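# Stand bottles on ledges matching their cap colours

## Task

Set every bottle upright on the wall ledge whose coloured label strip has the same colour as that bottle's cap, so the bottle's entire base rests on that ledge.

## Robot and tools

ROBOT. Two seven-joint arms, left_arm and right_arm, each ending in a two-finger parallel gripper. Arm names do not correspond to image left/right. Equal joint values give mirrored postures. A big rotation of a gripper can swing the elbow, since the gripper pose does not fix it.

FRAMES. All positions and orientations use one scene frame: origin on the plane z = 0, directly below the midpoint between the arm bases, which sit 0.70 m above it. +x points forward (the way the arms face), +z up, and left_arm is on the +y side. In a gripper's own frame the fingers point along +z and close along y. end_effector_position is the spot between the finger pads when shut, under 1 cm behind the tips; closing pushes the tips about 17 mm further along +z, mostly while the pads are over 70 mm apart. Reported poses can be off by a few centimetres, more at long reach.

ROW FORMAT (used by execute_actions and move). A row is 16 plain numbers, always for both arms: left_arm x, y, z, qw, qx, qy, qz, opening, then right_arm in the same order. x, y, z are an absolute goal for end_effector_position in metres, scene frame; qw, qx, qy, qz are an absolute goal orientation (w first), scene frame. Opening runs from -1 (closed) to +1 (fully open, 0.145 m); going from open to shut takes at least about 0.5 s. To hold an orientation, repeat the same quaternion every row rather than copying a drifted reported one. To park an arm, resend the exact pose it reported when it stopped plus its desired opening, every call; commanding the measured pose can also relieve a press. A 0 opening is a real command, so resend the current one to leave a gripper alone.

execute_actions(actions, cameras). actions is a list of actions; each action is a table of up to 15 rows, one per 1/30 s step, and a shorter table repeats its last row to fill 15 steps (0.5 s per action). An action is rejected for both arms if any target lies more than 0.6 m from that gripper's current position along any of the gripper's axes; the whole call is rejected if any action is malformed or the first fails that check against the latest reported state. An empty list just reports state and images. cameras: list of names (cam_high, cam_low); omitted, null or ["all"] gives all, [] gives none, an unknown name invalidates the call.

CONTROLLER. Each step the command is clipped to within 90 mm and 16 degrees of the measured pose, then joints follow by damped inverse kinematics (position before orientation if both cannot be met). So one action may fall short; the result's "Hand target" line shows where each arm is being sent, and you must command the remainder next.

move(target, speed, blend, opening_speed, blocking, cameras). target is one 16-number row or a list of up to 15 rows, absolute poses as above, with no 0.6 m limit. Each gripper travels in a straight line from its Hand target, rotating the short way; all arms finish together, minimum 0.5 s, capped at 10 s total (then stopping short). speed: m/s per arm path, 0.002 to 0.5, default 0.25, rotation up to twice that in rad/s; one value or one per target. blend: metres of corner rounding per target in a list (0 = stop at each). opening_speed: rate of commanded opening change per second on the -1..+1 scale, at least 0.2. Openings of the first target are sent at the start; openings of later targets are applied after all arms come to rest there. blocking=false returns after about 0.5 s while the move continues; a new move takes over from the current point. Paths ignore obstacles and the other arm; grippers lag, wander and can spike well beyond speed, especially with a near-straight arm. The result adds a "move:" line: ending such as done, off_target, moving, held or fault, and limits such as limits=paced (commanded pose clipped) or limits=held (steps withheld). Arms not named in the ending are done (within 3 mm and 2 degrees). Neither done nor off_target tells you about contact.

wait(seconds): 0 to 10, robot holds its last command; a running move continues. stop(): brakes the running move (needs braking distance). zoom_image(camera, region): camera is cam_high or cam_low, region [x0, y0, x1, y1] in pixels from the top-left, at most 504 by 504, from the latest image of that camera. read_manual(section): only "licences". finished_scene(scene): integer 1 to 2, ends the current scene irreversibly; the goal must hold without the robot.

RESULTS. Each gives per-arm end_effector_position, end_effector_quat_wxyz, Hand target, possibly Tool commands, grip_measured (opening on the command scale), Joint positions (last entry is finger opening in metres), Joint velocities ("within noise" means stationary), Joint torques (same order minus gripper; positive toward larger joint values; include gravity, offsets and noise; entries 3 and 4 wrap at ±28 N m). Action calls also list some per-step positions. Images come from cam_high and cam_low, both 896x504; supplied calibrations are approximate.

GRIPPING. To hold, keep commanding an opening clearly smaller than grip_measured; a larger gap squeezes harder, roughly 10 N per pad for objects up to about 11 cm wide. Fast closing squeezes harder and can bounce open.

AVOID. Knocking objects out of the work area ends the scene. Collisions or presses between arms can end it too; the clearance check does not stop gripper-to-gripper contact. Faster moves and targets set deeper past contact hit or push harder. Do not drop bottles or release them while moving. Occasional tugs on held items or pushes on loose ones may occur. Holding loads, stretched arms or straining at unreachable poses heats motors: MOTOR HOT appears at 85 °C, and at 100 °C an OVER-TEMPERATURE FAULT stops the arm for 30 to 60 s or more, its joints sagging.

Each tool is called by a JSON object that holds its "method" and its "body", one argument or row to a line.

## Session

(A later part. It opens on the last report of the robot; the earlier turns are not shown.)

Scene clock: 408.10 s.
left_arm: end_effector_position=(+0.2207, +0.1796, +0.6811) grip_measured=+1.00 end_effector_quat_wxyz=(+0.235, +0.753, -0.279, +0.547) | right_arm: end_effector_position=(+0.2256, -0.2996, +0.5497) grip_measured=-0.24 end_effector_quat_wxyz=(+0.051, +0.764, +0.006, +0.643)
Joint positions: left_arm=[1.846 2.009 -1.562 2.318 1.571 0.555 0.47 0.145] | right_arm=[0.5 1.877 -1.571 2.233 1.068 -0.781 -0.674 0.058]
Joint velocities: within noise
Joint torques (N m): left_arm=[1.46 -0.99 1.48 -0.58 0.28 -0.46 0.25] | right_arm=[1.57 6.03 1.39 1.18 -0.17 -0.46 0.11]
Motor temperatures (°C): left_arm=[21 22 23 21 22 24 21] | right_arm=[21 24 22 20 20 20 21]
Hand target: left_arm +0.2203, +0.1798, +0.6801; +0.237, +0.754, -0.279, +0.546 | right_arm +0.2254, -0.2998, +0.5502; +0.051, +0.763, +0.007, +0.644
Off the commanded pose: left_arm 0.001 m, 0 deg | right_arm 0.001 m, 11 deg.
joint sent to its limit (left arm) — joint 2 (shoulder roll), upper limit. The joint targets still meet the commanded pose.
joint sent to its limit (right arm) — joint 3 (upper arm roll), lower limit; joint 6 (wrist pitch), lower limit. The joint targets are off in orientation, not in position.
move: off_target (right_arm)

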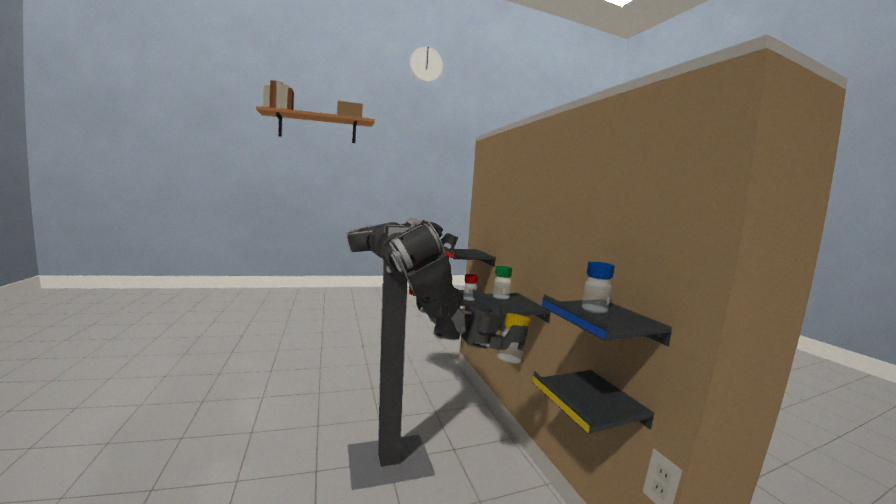

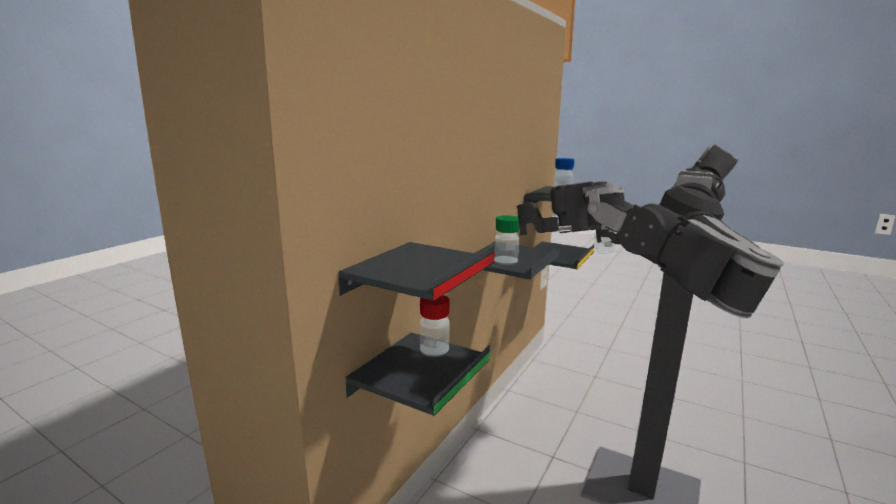

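{"method": "move", "body": {
  "target": [
    [0.22,0.25,0.56,0,0.7071,0,0.7071,1,0.23,-0.28,0.46,0,0.7071,0,0.7071,-0.75],
    [0.23,0.28,0.42,0,0.7071,0,0.7071,1,0.24,-0.26,0.38,0,0.7071,0,0.7071,-0.75]
  ],
  "speed": 0.12
}}

{"method": "move", "body": {
  "target": [0.13,0.36,0.36,-0.4545,0.5417,0.4545,0.5417,1,0.13,-0.36,0.35,0.4545,0.5417,-0.4545,0.5417,-0.75],
  "speed": 0.15
}}

Scene clock: 452.73 s.
left_arm: end_effector_position=(+0.2303, +0.2794, +0.4210) grip_measured=+1.00 end_effector_quat_wxyz=(+0.000, +0.707, -0.001, +0.707) | right_arm: end_effector_position=(+0.2391, -0.2598, +0.3780) grip_measured=-0.24 end_effector_quat_wxyz=(+0.000, +0.711, -0.001, +0.703)
Joint positions: left_arm=[-0.583 0.838 -0.278 1.556 0.681 -0.787 -0.246 0.145] | right_arm=[-0.431 0.612 -0.292 1.334 0.573 -0.778 -0.134 0.058]
Joint velocities: within noise
Joint torques (N m): left_arm=[0.78 3.47 1.83 2.4 0.09 -0.64 0.23] | right_arm=[1.04 3.42 2.8 2.74 -0.04 -0.68 0.17]
Motor temperatures (°C): left_arm=[21 22 23 21 22 24 21] | right_arm=[20 24 22 20 20 20 21]
Hand target: left_arm +0.2300, +0.2800, +0.4200; +0.000, +0.707, +0.000, +0.707 | right_arm +0.2400, -0.2599, +0.3800; +0.000, +0.707, +0.000, +0.707
Off the commanded pose: left_arm 0.001 m, 0 deg | right_arm 0.002 m, 1 deg.
joint sent to its limit (left arm) — joint 6 (wrist pitch), lower limit. The joint targets still meet the commanded pose.
joint sent to its limit (right arm) — joint 6 (wrist pitch), lower limit. The joint targets still meet the commanded pose.
move: done; limits=paced

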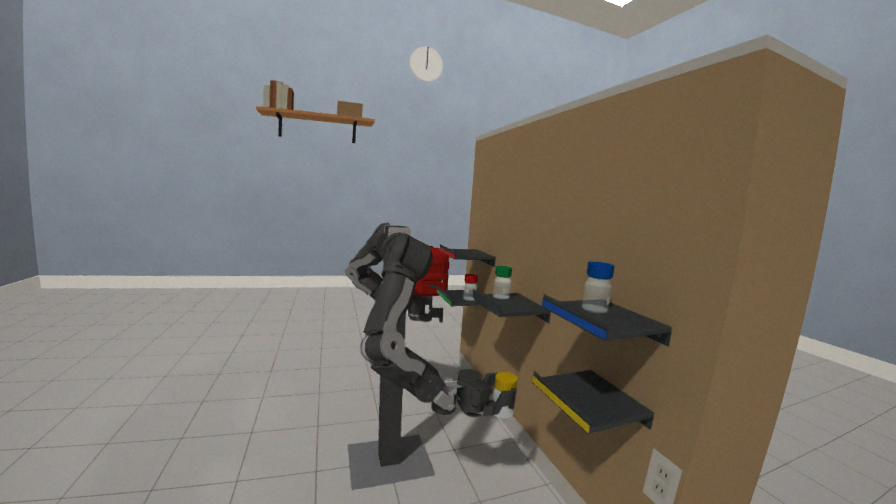

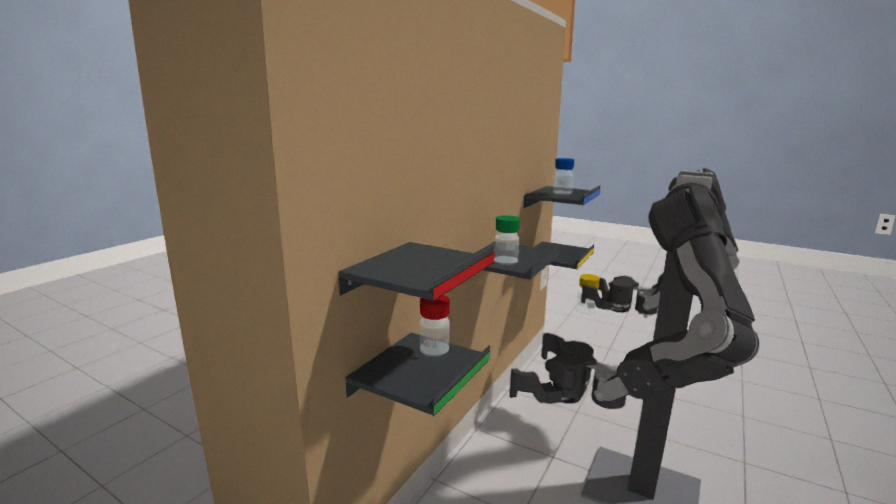

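Scene clock: 457.77 s.
left_arm: end_effector_position=(+0.1321, +0.3603, +0.3617) grip_measured=+1.00 end_effector_quat_wxyz=(-0.452, +0.541, +0.453, +0.545) | right_arm: end_effector_position=(+0.1303, -0.3596, +0.3493) grip_measured=-0.24 end_effector_quat_wxyz=(+0.452, +0.543, -0.456, +0.541)
Joint positions: left_arm=[-0.305 -0.017 0.252 1.249 0.072 -0.627 -1.102 0.145] | right_arm=[-0.262 -0.061 0.328 1.167 0.044 -0.671 -1.035 0.058]
Joint velocities: within noise
Joint torques (N m): left_arm=[1.36 0.8 0.13 3.26 -0.3 -0.36 -0.03] | right_arm=[1.09 1.36 0.25 3.12 -0.59 -0.26 -0.18]
Motor temperatures (°C): left_arm=[21 22 23 21 22 24 21] | right_arm=[20 24 22 20 20 20 21]
Hand target: left_arm +0.1300, +0.3600, +0.3600; -0.454, +0.542, +0.455, +0.542 | right_arm +0.1300, -0.3599, +0.3500; +0.454, +0.542, -0.454, +0.542
Off the commanded pose: left_arm 0.003 m, 1 deg | right_arm 0.001 m, 0 deg.
move: done

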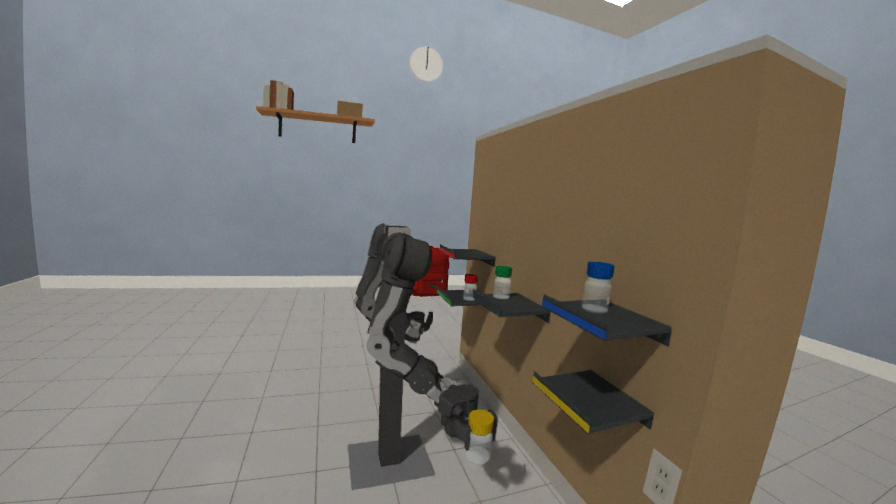

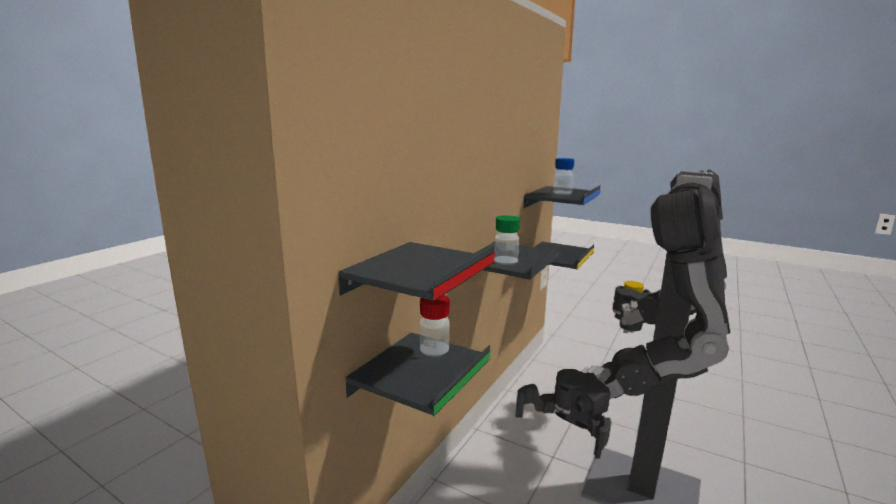

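{"method": "move", "body": {
  "target": [
    [0.22,0.31,0.42,0,0.7071,0,0.7071,1,0.21,-0.33,0.43,0,0.7071,0,0.7071,-0.75],
    [0.265,0.336,0.4885,0,0.7071,0,0.7071,1,0.22,-0.39,0.535,0,0.7071,0,0.7071,-0.75]
  ],
  "speed": 0.12
}}

{"method": "zoom_image", "body": {
  "camera": "cam_low",
  "region": [400, 250, 560, 410]
}}

Scene clock: 472.83 s.
left_arm: end_effector_position=(+0.2655, +0.3357, +0.4898) grip_measured=+1.00 end_effector_quat_wxyz=(+0.001, +0.705, -0.003, +0.709) | right_arm: end_effector_position=(+0.2195, -0.3906, +0.5332) grip_measured=-0.24 end_effector_quat_wxyz=(+0.002, +0.710, +0.000, +0.704)
Joint positions: left_arm=[-0.727 1.027 0.093 1.655 1.009 -0.609 -0.027 0.145] | right_arm=[-1.236 0.99 0.647 1.673 1.271 -0.594 0.294 0.058]
Joint velocities: within noise
Joint torques (N m): left_arm=[1.17 4.76 2.18 3.1 0.17 -0.52 -0.04] | right_arm=[0.17 2.36 4.11 1.73 0.38 -0.53 0.16]
Motor temperatures (°C): left_arm=[21 22 23 21 22 24 21] | right_arm=[20 24 22 20 20 20 21]
Hand target: left_arm +0.2650, +0.3360, +0.4886; +0.000, +0.707, +0.000, +0.707 | right_arm +0.2200, -0.3900, +0.5350; +0.000, +0.707, +0.000, +0.707
Off the commanded pose: left_arm 0.001 m, 0 deg | right_arm 0.002 m, 1 deg.
move: done

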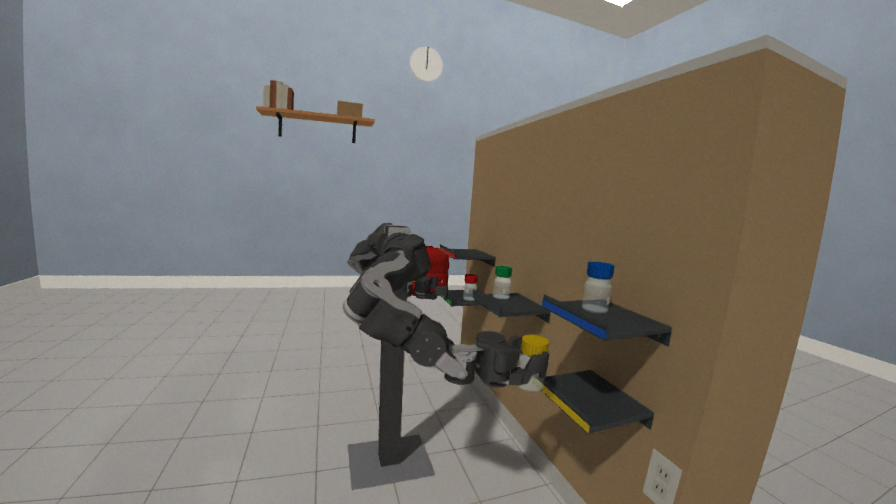

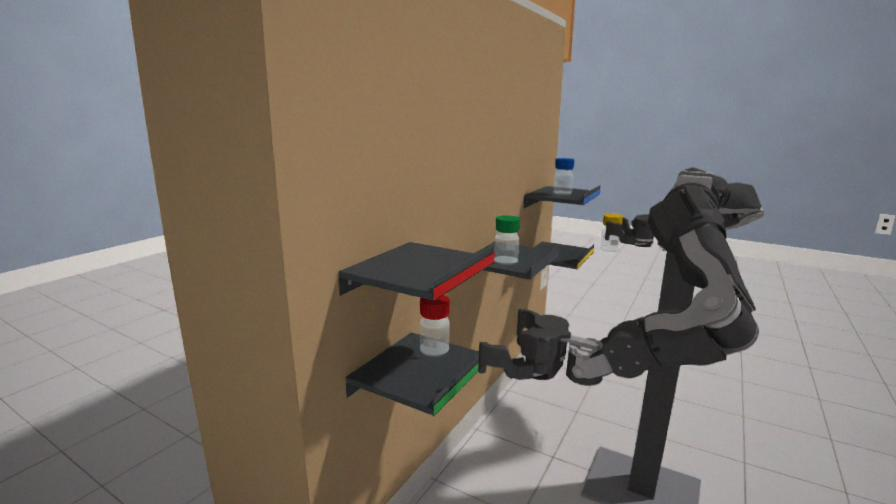

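Scaled by 3.150 from the camera's 896x504 image, which has a finer 1280x720 frame.

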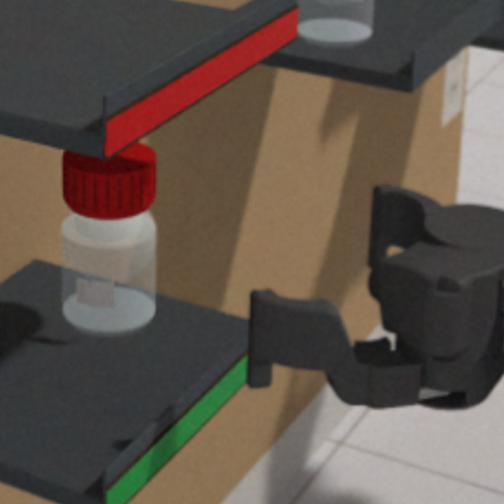

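{"method": "move", "body": {
  "target": [0.385,0.336,0.4885,0,0.7071,0,0.7071,1,0.368,-0.395,0.535,0,0.7071,0,0.7071,-0.75],
  "speed": 0.07
}}

{"method": "zoom_image", "body": {
  "camera": "cam_low",
  "region": [400, 250, 560, 410]
}}

{"method": "zoom_image", "body": {
  "camera": "cam_high",
  "region": [500, 290, 660, 430]
}}

Scene clock: 486.10 s.
left_arm: end_effector_position=(+0.3855, +0.3373, +0.4922) grip_measured=+1.00 end_effector_quat_wxyz=(-0.002, +0.703, +0.001, +0.711) | right_arm: end_effector_position=(+0.3680, -0.3961, +0.5353) grip_measured=-0.24 end_effector_quat_wxyz=(+0.002, +0.708, -0.001, +0.706)
Joint positions: left_arm=[0.143 0.915 -0.375 1.247 0.98 -0.356 0.037 0.145] | right_arm=[0.04 1.129 -0.244 1.237 1.198 -0.312 0.205 0.058]
Joint velocities: within noise
Joint torques (N m): left_arm=[5.53 5.68 1.69 2.28 0.15 -0.53 0.22] | right_arm=[3.68 7.56 3.89 1.7 0.24 -0.57 0.16]
Motor temperatures (°C): left_arm=[21 22 23 21 21 24 21] | right_arm=[20 24 23 20 20 21 21]
Hand target: left_arm +0.3849, +0.3360, +0.4885; +0.000, +0.707, +0.000, +0.707 | right_arm +0.3680, -0.3950, +0.5351; +0.000, +0.707, +0.000, +0.707
Off the commanded pose: left_arm 0.004 m, 1 deg | right_arm 0.001 m, 0 deg.
move: off_target (left_arm)

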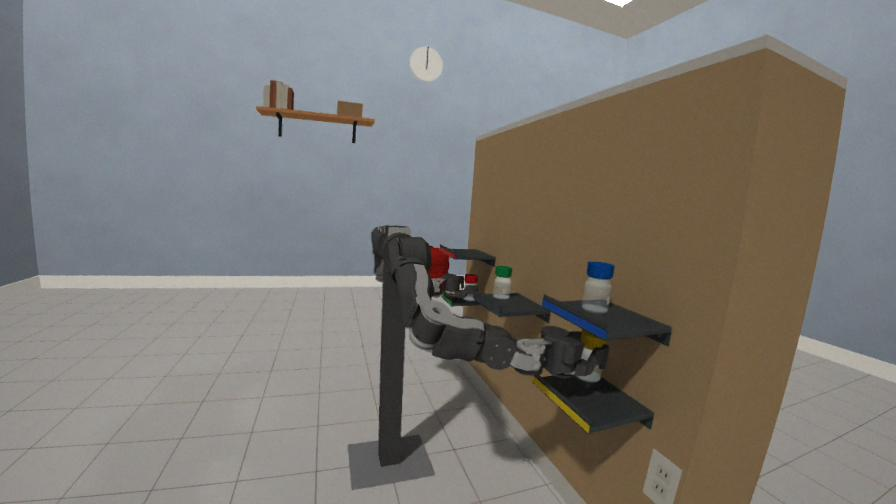

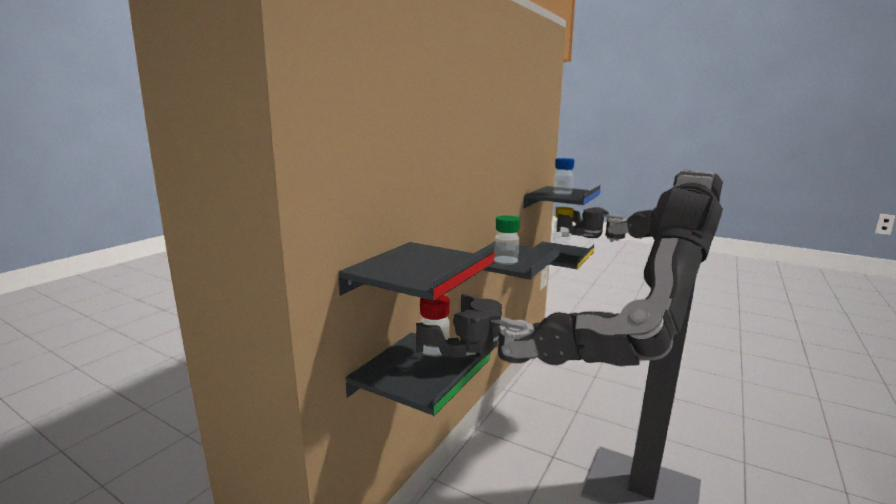

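Scaled by 3.150 from the camera's 896x504 image, which has a finer 1280x720 frame.

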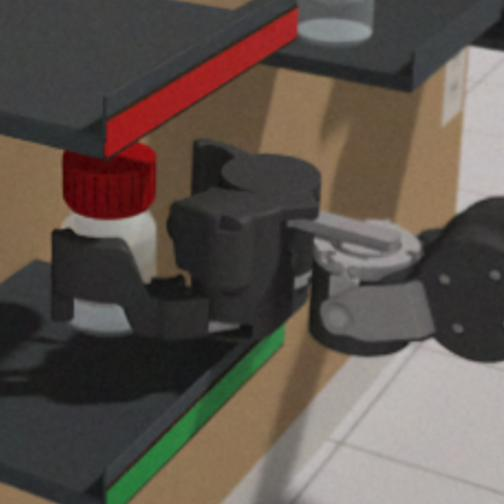

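Scaled by 3.150 from the camera's 896x504 image, which has a finer 1280x720 frame.

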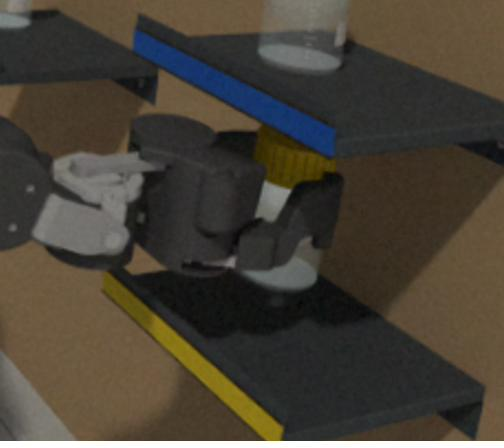

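Now close left; lower right.

{"method": "move", "body": {
  "target": [
    [0.385,0.336,0.4885,0,0.7071,0,0.7071,-0.75,0.368,-0.395,0.507,0,0.7071,0,0.7071,-0.75],
    [0.385,0.336,0.4885,0,0.7071,0,0.7071,-0.75,0.368,-0.395,0.490,0,0.7071,0,0.7071,-0.75]
  ],
  "speed": [0.04,0.012],
  "opening_speed": 0.8
}}

{"method": "zoom_image", "body": {
  "camera": "cam_high",
  "region": [500, 290, 660, 430]
}}

Scene clock: 499.63 s.
left_arm: end_effector_position=(+0.3854, +0.3376, +0.4915) grip_measured=-0.24 end_effector_quat_wxyz=(-0.002, +0.704, +0.001, +0.710) | right_arm: end_effector_position=(+0.3685, -0.3970, +0.4943) grip_measured=-0.24 end_effector_quat_wxyz=(+0.003, +0.703, -0.001, +0.711)
Joint positions: left_arm=[0.143 0.915 -0.376 1.245 0.981 -0.356 0.038 0.058] | right_arm=[0.11 0.96 -0.246 1.048 1.07 -0.384 0.31 0.058]
Joint velocities: within noise
Joint torques (N m): left_arm=[5.6 5.71 1.78 2.63 0.15 -0.56 0.2] | right_arm=[3.68 6.63 2.14 1.66 0.23 -0.31 0.12]
Motor temperatures (°C): left_arm=[22 23 23 21 21 24 21] | right_arm=[21 25 23 20 20 21 21]
Hand target: left_arm +0.3849, +0.3360, +0.4885; +0.000, +0.707, +0.000, +0.707 | right_arm +0.3680, -0.3950, +0.4900; +0.000, +0.707, +0.000, +0.707
Off the commanded pose: left_arm 0.003 m, 1 deg | right_arm 0.005 m, 1 deg.
move: off_target (right_arm)

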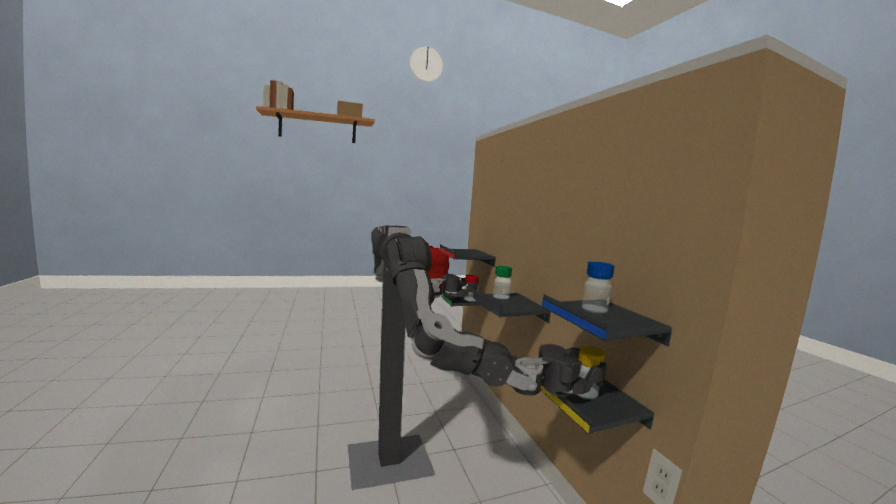

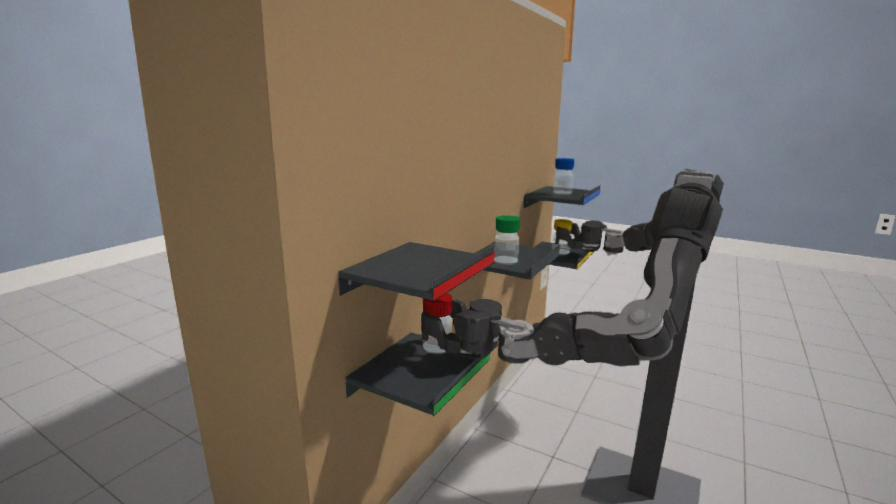

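Scaled by 3.150 from the camera's 896x504 image, which has a finer 1280x720 frame.

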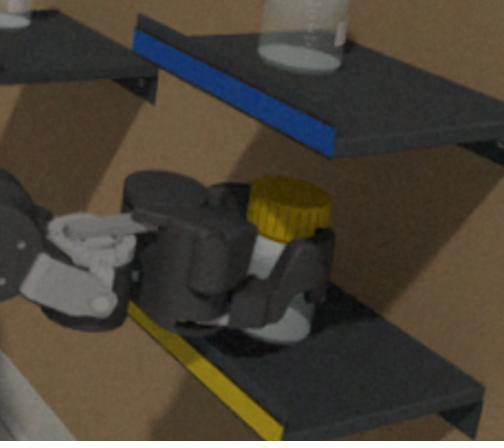

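{"method": "move", "body": {
  "target": [0.385,0.336,0.526,0,0.7071,0,0.7071,-0.75,0.368,-0.395,0.480,0,0.7071,0,0.7071,-0.75],
  "speed": 0.03
}}

{"method": "zoom_image", "body": {
  "camera": "cam_high",
  "region": [500, 290, 660, 430]
}}

Scene clock: 510.67 s.
left_arm: end_effector_position=(+0.3850, +0.3350, +0.5234) grip_measured=-0.24 end_effector_quat_wxyz=(+0.002, +0.710, -0.002, +0.704) | right_arm: end_effector_position=(+0.3700, -0.3972, +0.4930) grip_measured=-0.24 end_effector_quat_wxyz=(+0.004, +0.690, +0.000, +0.723)
Joint positions: left_arm=[0.109 1.007 -0.322 1.393 1.034 -0.248 -0.013 0.058] | right_arm=[0.144 0.947 -0.289 1.001 1.086 -0.446 0.329 0.058]
Joint velocities: within noise
Joint torques (N m): left_arm=[5.18 6.98 3.71 3.79 0.18 -0.81 -0.05] | right_arm=[2.31 6.13 0.55 1.16 0.13 0.37 -0.02]
Motor temperatures (°C): left_arm=[22 24 24 21 21 25 21] | right_arm=[21 25 23 20 20 20 21]
Hand target: left_arm +0.3850, +0.3360, +0.5261; +0.000, +0.707, +0.000, +0.707 | right_arm +0.3676, -0.3949, +0.4802; +0.000, +0.707, +0.000, +0.707
Off the commanded pose: left_arm 0.003 m, 1 deg | right_arm 0.013 m, 3 deg.
move: off_target (right_arm)

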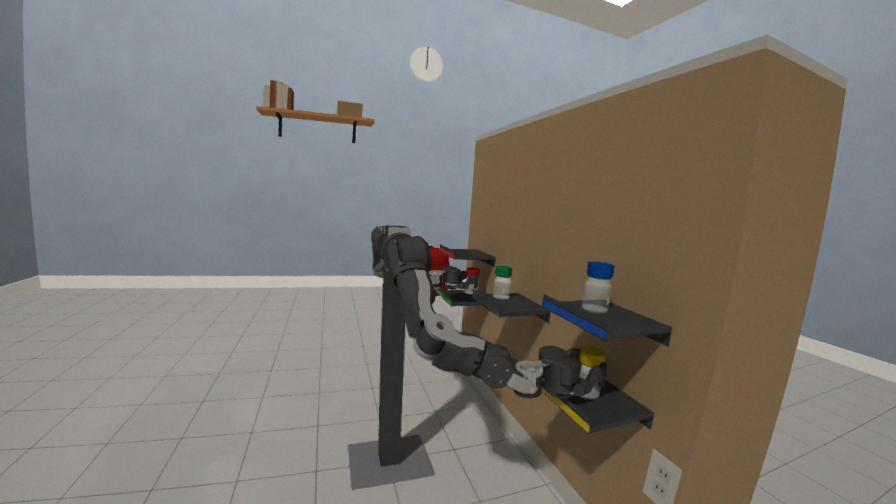

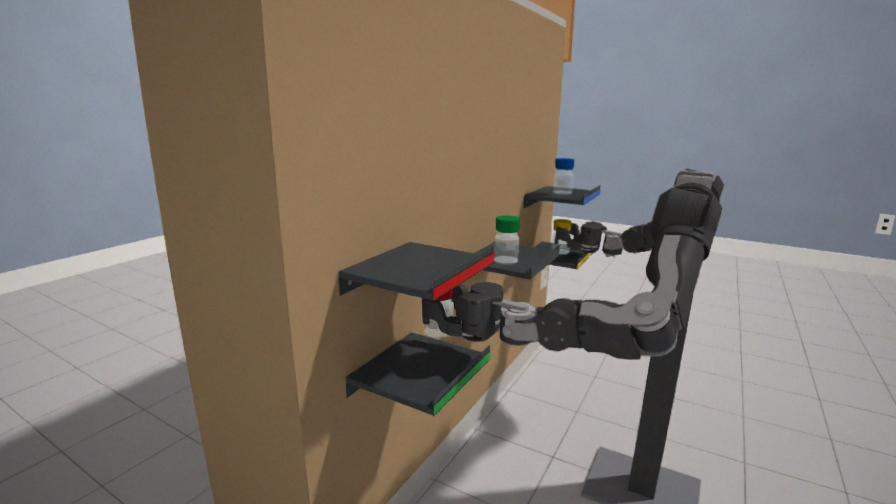

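Scaled by 3.150 from the camera's 896x504 image, which has a finer 1280x720 frame.

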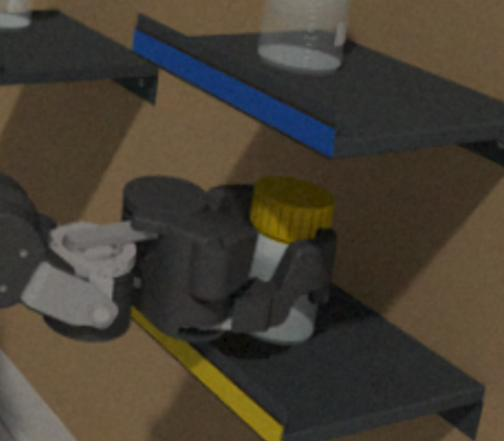

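{"method": "move", "body": {
  "target": [
    [0.385,0.336,0.526,0,0.7071,0,0.7071,-0.75,0.368,-0.395,0.4915,0,0.7071,0,0.7071,-0.75],
    [0.385,0.336,0.526,0,0.7071,0,0.7071,-0.75,0.368,-0.395,0.4925,0,0.7071,0,0.7071,0.5]
  ],
  "speed": 0.03,
  "opening_speed": 0.8,
  "cameras": ["cam_high"]
}}

{"method": "zoom_image", "body": {
  "camera": "cam_high",
  "region": [500, 290, 660, 430]
}}

Scene clock: 522.77 s.
left_arm: end_effector_position=(+0.3850, +0.3350, +0.5234) grip_measured=-0.24 end_effector_quat_wxyz=(+0.001, +0.710, -0.002, +0.704) | right_arm: end_effector_position=(+0.3683, -0.3946, +0.4934) grip_measured=+0.50 end_effector_quat_wxyz=(+0.000, +0.705, +0.002, +0.709)
Joint positions: left_arm=[0.109 1.007 -0.322 1.393 1.034 -0.248 -0.013 0.058] | right_arm=[0.116 0.982 -0.292 1.054 1.102 -0.398 0.301 0.112]
Joint velocities: within noise
Joint torques (N m): left_arm=[5.18 6.95 3.75 3.79 0.17 -0.82 -0.04] | right_arm=[3.26 7.85 3.41 2.47 0.34 -0.29 -0.12]
Motor temperatures (°C): left_arm=[22 24 24 22 21 25 21] | right_arm=[21 25 23 20 20 20 21]
Hand target: left_arm +0.3850, +0.3360, +0.5261; +0.000, +0.707, +0.000, +0.707 | right_arm +0.3680, -0.3950, +0.4925; +0.000, +0.707, +0.000, +0.707
Off the commanded pose: left_arm 0.003 m, 1 deg | right_arm 0.001 m, 0 deg.
move: done
Images, in order (width x height): cam_high 896x504.

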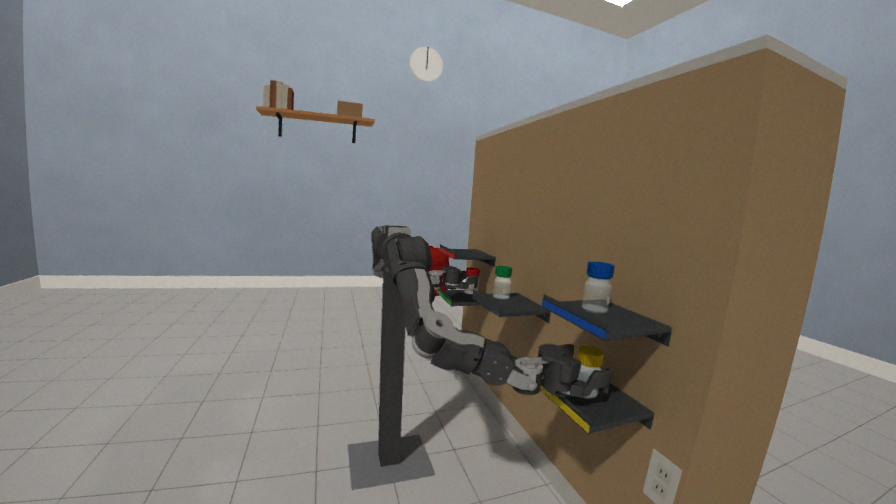

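Scaled by 3.150 from the camera's 896x504 image, which has a finer 1280x720 frame.

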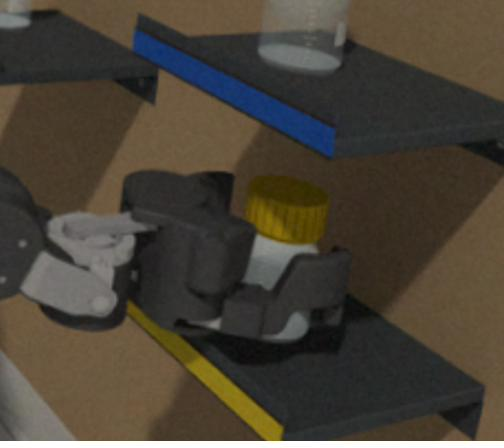

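{"method": "move", "body": {
  "target": [
    [0.225,0.336,0.53,0,0.7071,0,0.7071,-0.75,0.22,-0.39,0.50,0,0.7071,0,0.7071,0.5],
    [0.23,0.32,0.735,0,0.7071,0,0.7071,-0.75,0.22,-0.33,0.45,0,0.7071,0,0.7071,0.5],
    [0.383,0.336,0.735,0,0.7071,0,0.7071,-0.75,0.22,-0.33,0.45,0,0.7071,0,0.7071,0.5]
  ],
  "speed": 0.12
}}

{"method": "zoom_image", "body": {
  "camera": "cam_high",
  "region": [500, 290, 660, 430]
}}

Scene clock: 539.00 s.
left_arm: end_effector_position=(+0.3833, +0.3360, +0.7317) grip_measured=-0.24 end_effector_quat_wxyz=(-0.005, +0.710, -0.007, +0.704) | right_arm: end_effector_position=(+0.2205, -0.3295, +0.4519) grip_measured=+0.50 end_effector_quat_wxyz=(-0.002, +0.705, +0.002, +0.710)
Joint positions: left_arm=[-1.406 1.617 1.571 1.697 1.584 0.175 -0.17 0.058] | right_arm=[-0.788 0.814 0.115 1.572 0.884 -0.708 0.107 0.112]
Joint velocities: within noise
Joint torques (N m): left_arm=[5.79 1.33 4.15 0.18 0.11 -0.95 0.08] | right_arm=[0.12 3.89 2.22 2.03 0.1 -0.31 -0.16]
Motor temperatures (°C): left_arm=[22 24 25 22 21 25 21] | right_arm=[21 25 23 20 20 20 21]
Hand target: left_arm +0.3830, +0.3361, +0.7349; -0.004, +0.706, -0.005, +0.708 | right_arm +0.2200, -0.3300, +0.4500; +0.000, +0.707, +0.000, +0.707
Off the commanded pose: left_arm 0.003 m, 1 deg | right_arm 0.002 m, 0 deg.
joint sent to its limit (left arm) — joint 3 (upper arm roll), upper limit; joint 5 (forearm roll), upper limit. The joint targets still meet the commanded pose.
move: done

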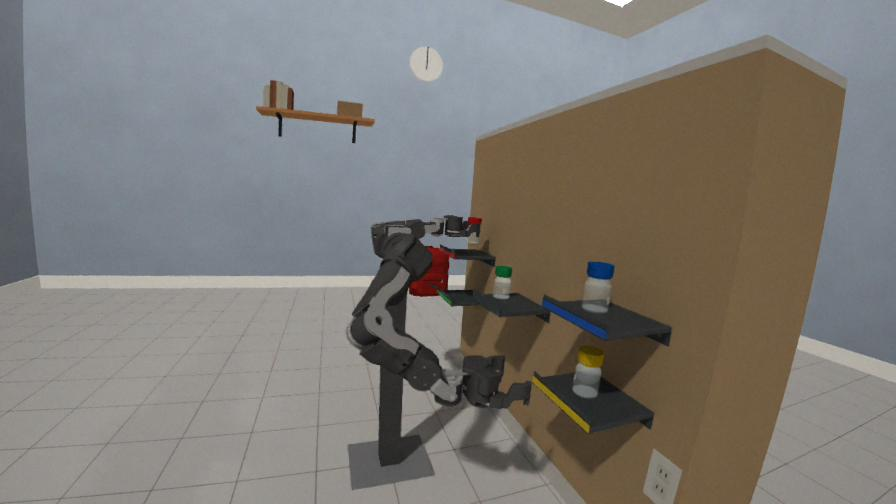

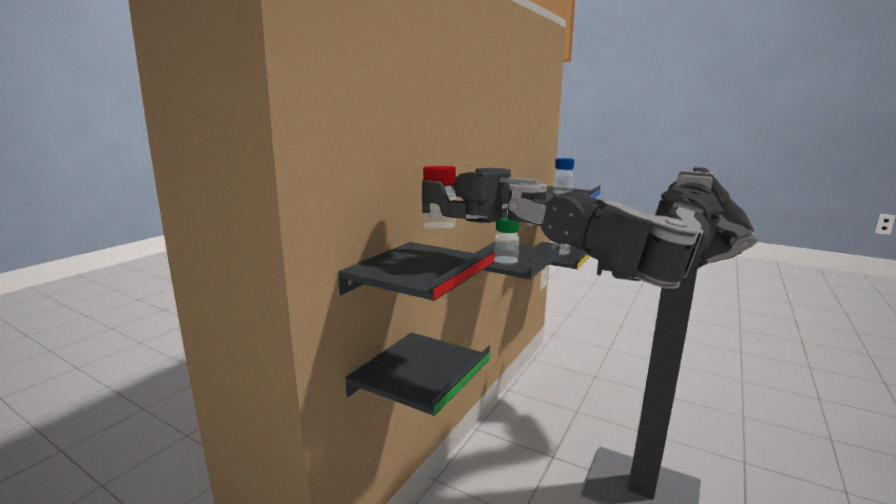

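Scaled by 3.150 from the camera's 896x504 image, which has a finer 1280x720 frame.

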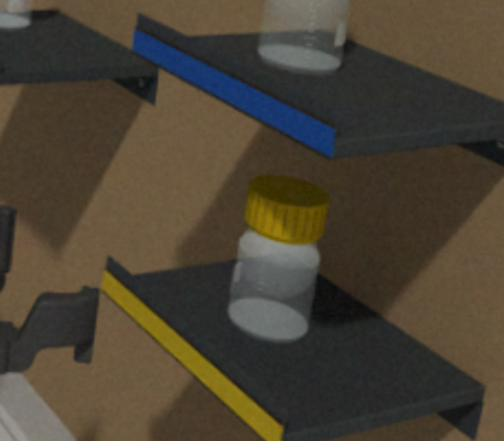

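{"method": "move", "body": {
  "target": [
    [0.383,0.336,0.698,0,0.7071,0,0.7071,-0.75,0.22,-0.33,0.45,0,0.7071,0,0.7071,0.5],
    [0.383,0.336,0.679,0,0.7071,0,0.7071,-0.75,0.22,-0.33,0.45,0,0.7071,0,0.7071,0.5]
  ],
  "speed": [0.06,0.012]
}}

{"method": "zoom_image", "body": {
  "camera": "cam_low",
  "region": [390, 150, 560, 310]
}}

Scene clock: 547.93 s.
left_arm: end_effector_position=(+0.3828, +0.3354, +0.6839) grip_measured=-0.24 end_effector_quat_wxyz=(+0.003, +0.701, +0.000, +0.713) | right_arm: end_effector_position=(+0.2205, -0.3295, +0.4519) grip_measured=+0.50 end_effector_quat_wxyz=(-0.002, +0.705, +0.002, +0.710)
Joint positions: left_arm=[-1.407 1.605 1.331 1.712 1.566 -0.093 -0.17 0.058] | right_arm=[-0.788 0.814 0.115 1.572 0.884 -0.708 0.107 0.112]
Joint velocities: within noise
Joint torques (N m): left_arm=[4.73 1.78 2.15 0.05 -0.01 -0.48 -0.03] | right_arm=[-0.07 3.94 2.21 2.09 0.11 -0.28 -0.14]
Motor temperatures (°C): left_arm=[22 23 26 21 21 26 21] | right_arm=[21 25 23 20 20 20 21]
Hand target: left_arm +0.3829, +0.3360, +0.6790; +0.000, +0.707, +0.000, +0.707 | right_arm +0.2200, -0.3300, +0.4500; +0.000, +0.707, +0.000, +0.707
Off the commanded pose: left_arm 0.005 m, 1 deg | right_arm 0.002 m, 0 deg.
move: off_target (left_arm)

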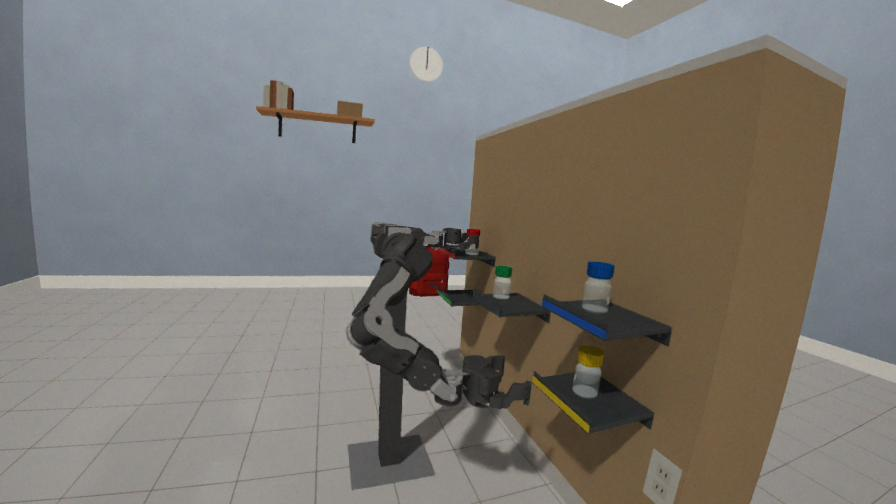

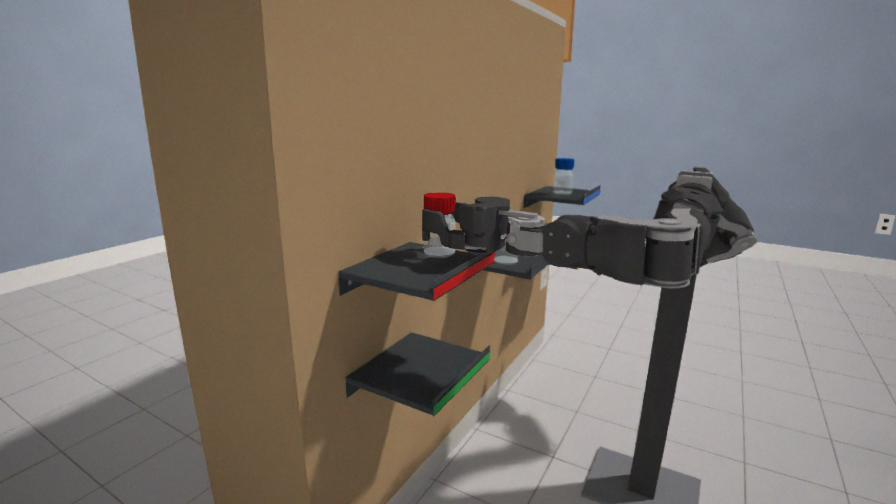

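Scaled by 2.965 from the camera's 896x504 image, which has a finer 1280x720 frame.

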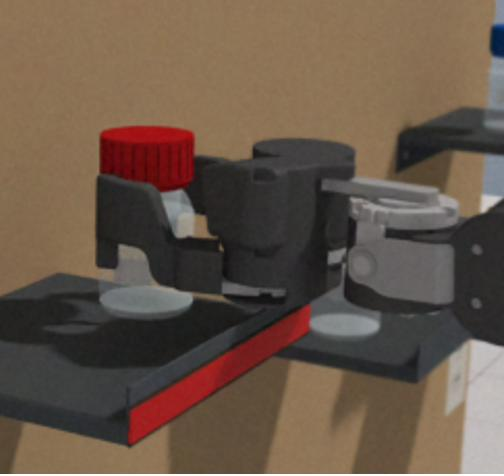

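{"method": "move", "body": {
  "target": [0.383,0.336,0.672,0,0.7071,0,0.7071,-0.75,0.22,-0.33,0.45,0,0.7071,0,0.7071,0.5],
  "speed": 0.012,
  "cameras": []
}}

Scene clock: 554.30 s.
left_arm: end_effector_position=(+0.3827, +0.3357, +0.6829) grip_measured=-0.24 end_effector_quat_wxyz=(+0.003, +0.692, +0.001, +0.722) | right_arm: end_effector_position=(+0.2205, -0.3295, +0.4519) grip_measured=+0.50 end_effector_quat_wxyz=(-0.002, +0.705, +0.002, +0.710)
Joint positions: left_arm=[-1.4 1.606 1.299 1.709 1.561 -0.143 -0.171 0.058] | right_arm=[-0.788 0.814 0.115 1.572 0.884 -0.708 0.107 0.112]
Joint velocities: within noise
Joint torques (N m): left_arm=[3.81 1.99 1.29 0.08 0.03 0.06 -0.03] | right_arm=[0.2 3.86 2.29 2.03 0.11 -0.3 -0.14]
Motor temperatures (°C): left_arm=[22 23 26 21 21 25 21] | right_arm=[20 25 23 20 20 20 21]
Hand target: left_arm +0.3828, +0.3361, +0.6721; +0.000, +0.707, +0.000, +0.707 | right_arm +0.2200, -0.3300, +0.4500; +0.000, +0.707, +0.000, +0.707
Off the commanded pose: left_arm 0.011 m, 2 deg | right_arm 0.002 m, 0 deg.
move: off_target (left_arm)
No camera images: "cameras" was empty.

Contact. Release.

{"method": "move", "body": {
  "target": [
    [0.383,0.336,0.6815,0,0.7071,0,0.7071,-0.75,0.22,-0.33,0.45,0,0.7071,0,0.7071,0.5],
    [0.383,0.336,0.6835,0,0.7071,0,0.7071,0.5,0.22,-0.33,0.45,0,0.7071,0,0.7071,0.5]
  ],
  "speed": 0.03,
  "opening_speed": 0.8,
  "cameras": []
}}

{"method": "move", "body": {
  "target": [0.24,0.32,0.687,0,0.7071,0,0.7071,0.5,0.22,-0.33,0.45,0,0.7071,0,0.7071,0.5],
  "speed": 0.1
}}

{"method": "zoom_image", "body": {
  "camera": "cam_low",
  "region": [390, 150, 560, 310]
}}

Scene clock: 567.20 s.
left_arm: end_effector_position=(+0.3833, +0.3352, +0.6837) grip_measured=+0.50 end_effector_quat_wxyz=(+0.001, +0.706, -0.002, +0.708) | right_arm: end_effector_position=(+0.2205, -0.3295, +0.4519) grip_measured=+0.50 end_effector_quat_wxyz=(-0.002, +0.705, +0.002, +0.710)
Joint positions: left_arm=[-1.37 1.606 1.302 1.711 1.567 -0.071 -0.171 0.112] | right_arm=[-0.788 0.814 0.115 1.572 0.884 -0.708 0.107 0.112]
Joint velocities: within noise
Joint torques (N m): left_arm=[5.53 1.41 3.67 0.53 0.1 -0.53 -0.01] | right_arm=[0.09 3.92 2.14 2.07 0.1 -0.32 -0.13]
Motor temperatures (°C): left_arm=[22 23 25 21 21 25 21] | right_arm=[20 24 23 20 20 20 21]
Hand target: left_arm +0.3830, +0.3359, +0.6836; +0.000, +0.707, +0.000, +0.707 | right_arm +0.2200, -0.3300, +0.4500; +0.000, +0.707, +0.000, +0.707
Off the commanded pose: left_arm 0.001 m, 0 deg | right_arm 0.002 m, 0 deg.
move: done
No camera images: "cameras" was empty.

Scene clock: 569.00 s.
left_arm: end_effector_position=(+0.2399, +0.3209, +0.6871) grip_measured=+0.50 end_effector_quat_wxyz=(-0.001, +0.706, +0.003, +0.708) | right_arm: end_effector_position=(+0.2205, -0.3295, +0.4519) grip_measured=+0.50 end_effector_quat_wxyz=(-0.002, +0.705, +0.002, +0.710)
Joint positions: left_arm=[-1.39 0.874 1.428 2.273 1.482 0.069 -0.016 0.112] | right_arm=[-0.788 0.814 0.115 1.572 0.884 -0.708 0.107 0.112]
Joint velocities: within noise
Joint torques (N m): left_arm=[-0.51 1.54 3.06 0.8 0.11 -0.54 0.23] | right_arm=[0.15 3.81 2.33 1.99 0.1 -0.31 -0.17]
Motor temperatures (°C): left_arm=[22 23 25 21 21 25 21] | right_arm=[20 24 23 20 20 20 21]
Hand target: left_arm +0.2400, +0.3200, +0.6870; +0.000, +0.707, +0.000, +0.707 | right_arm +0.2200, -0.3300, +0.4500; +0.000, +0.707, +0.000, +0.707
Off the commanded pose: left_arm 0.001 m, 0 deg | right_arm 0.002 m, 0 deg.
move: done

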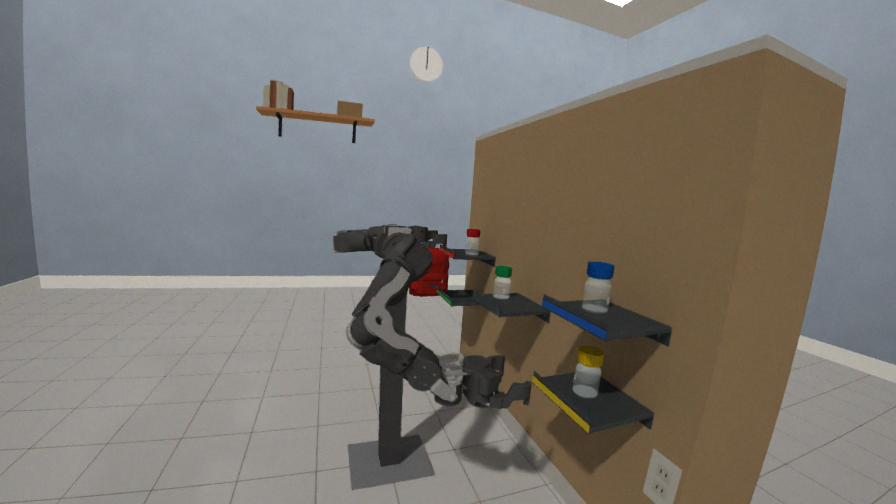

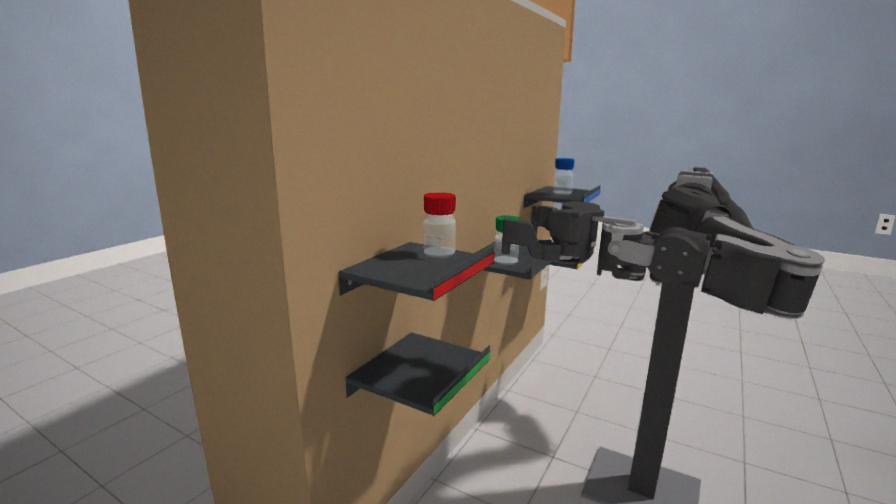

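Scaled by 2.965 from the camera's 896x504 image, which has a finer 1280x720 frame.

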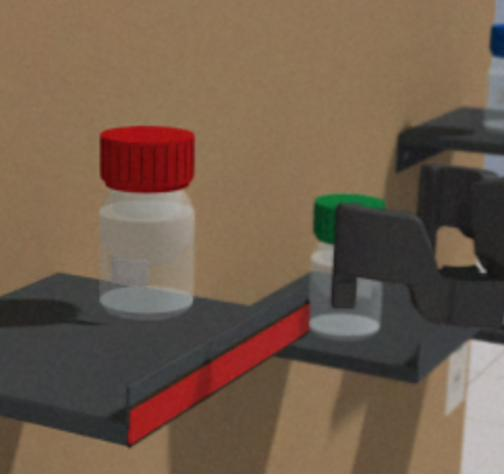

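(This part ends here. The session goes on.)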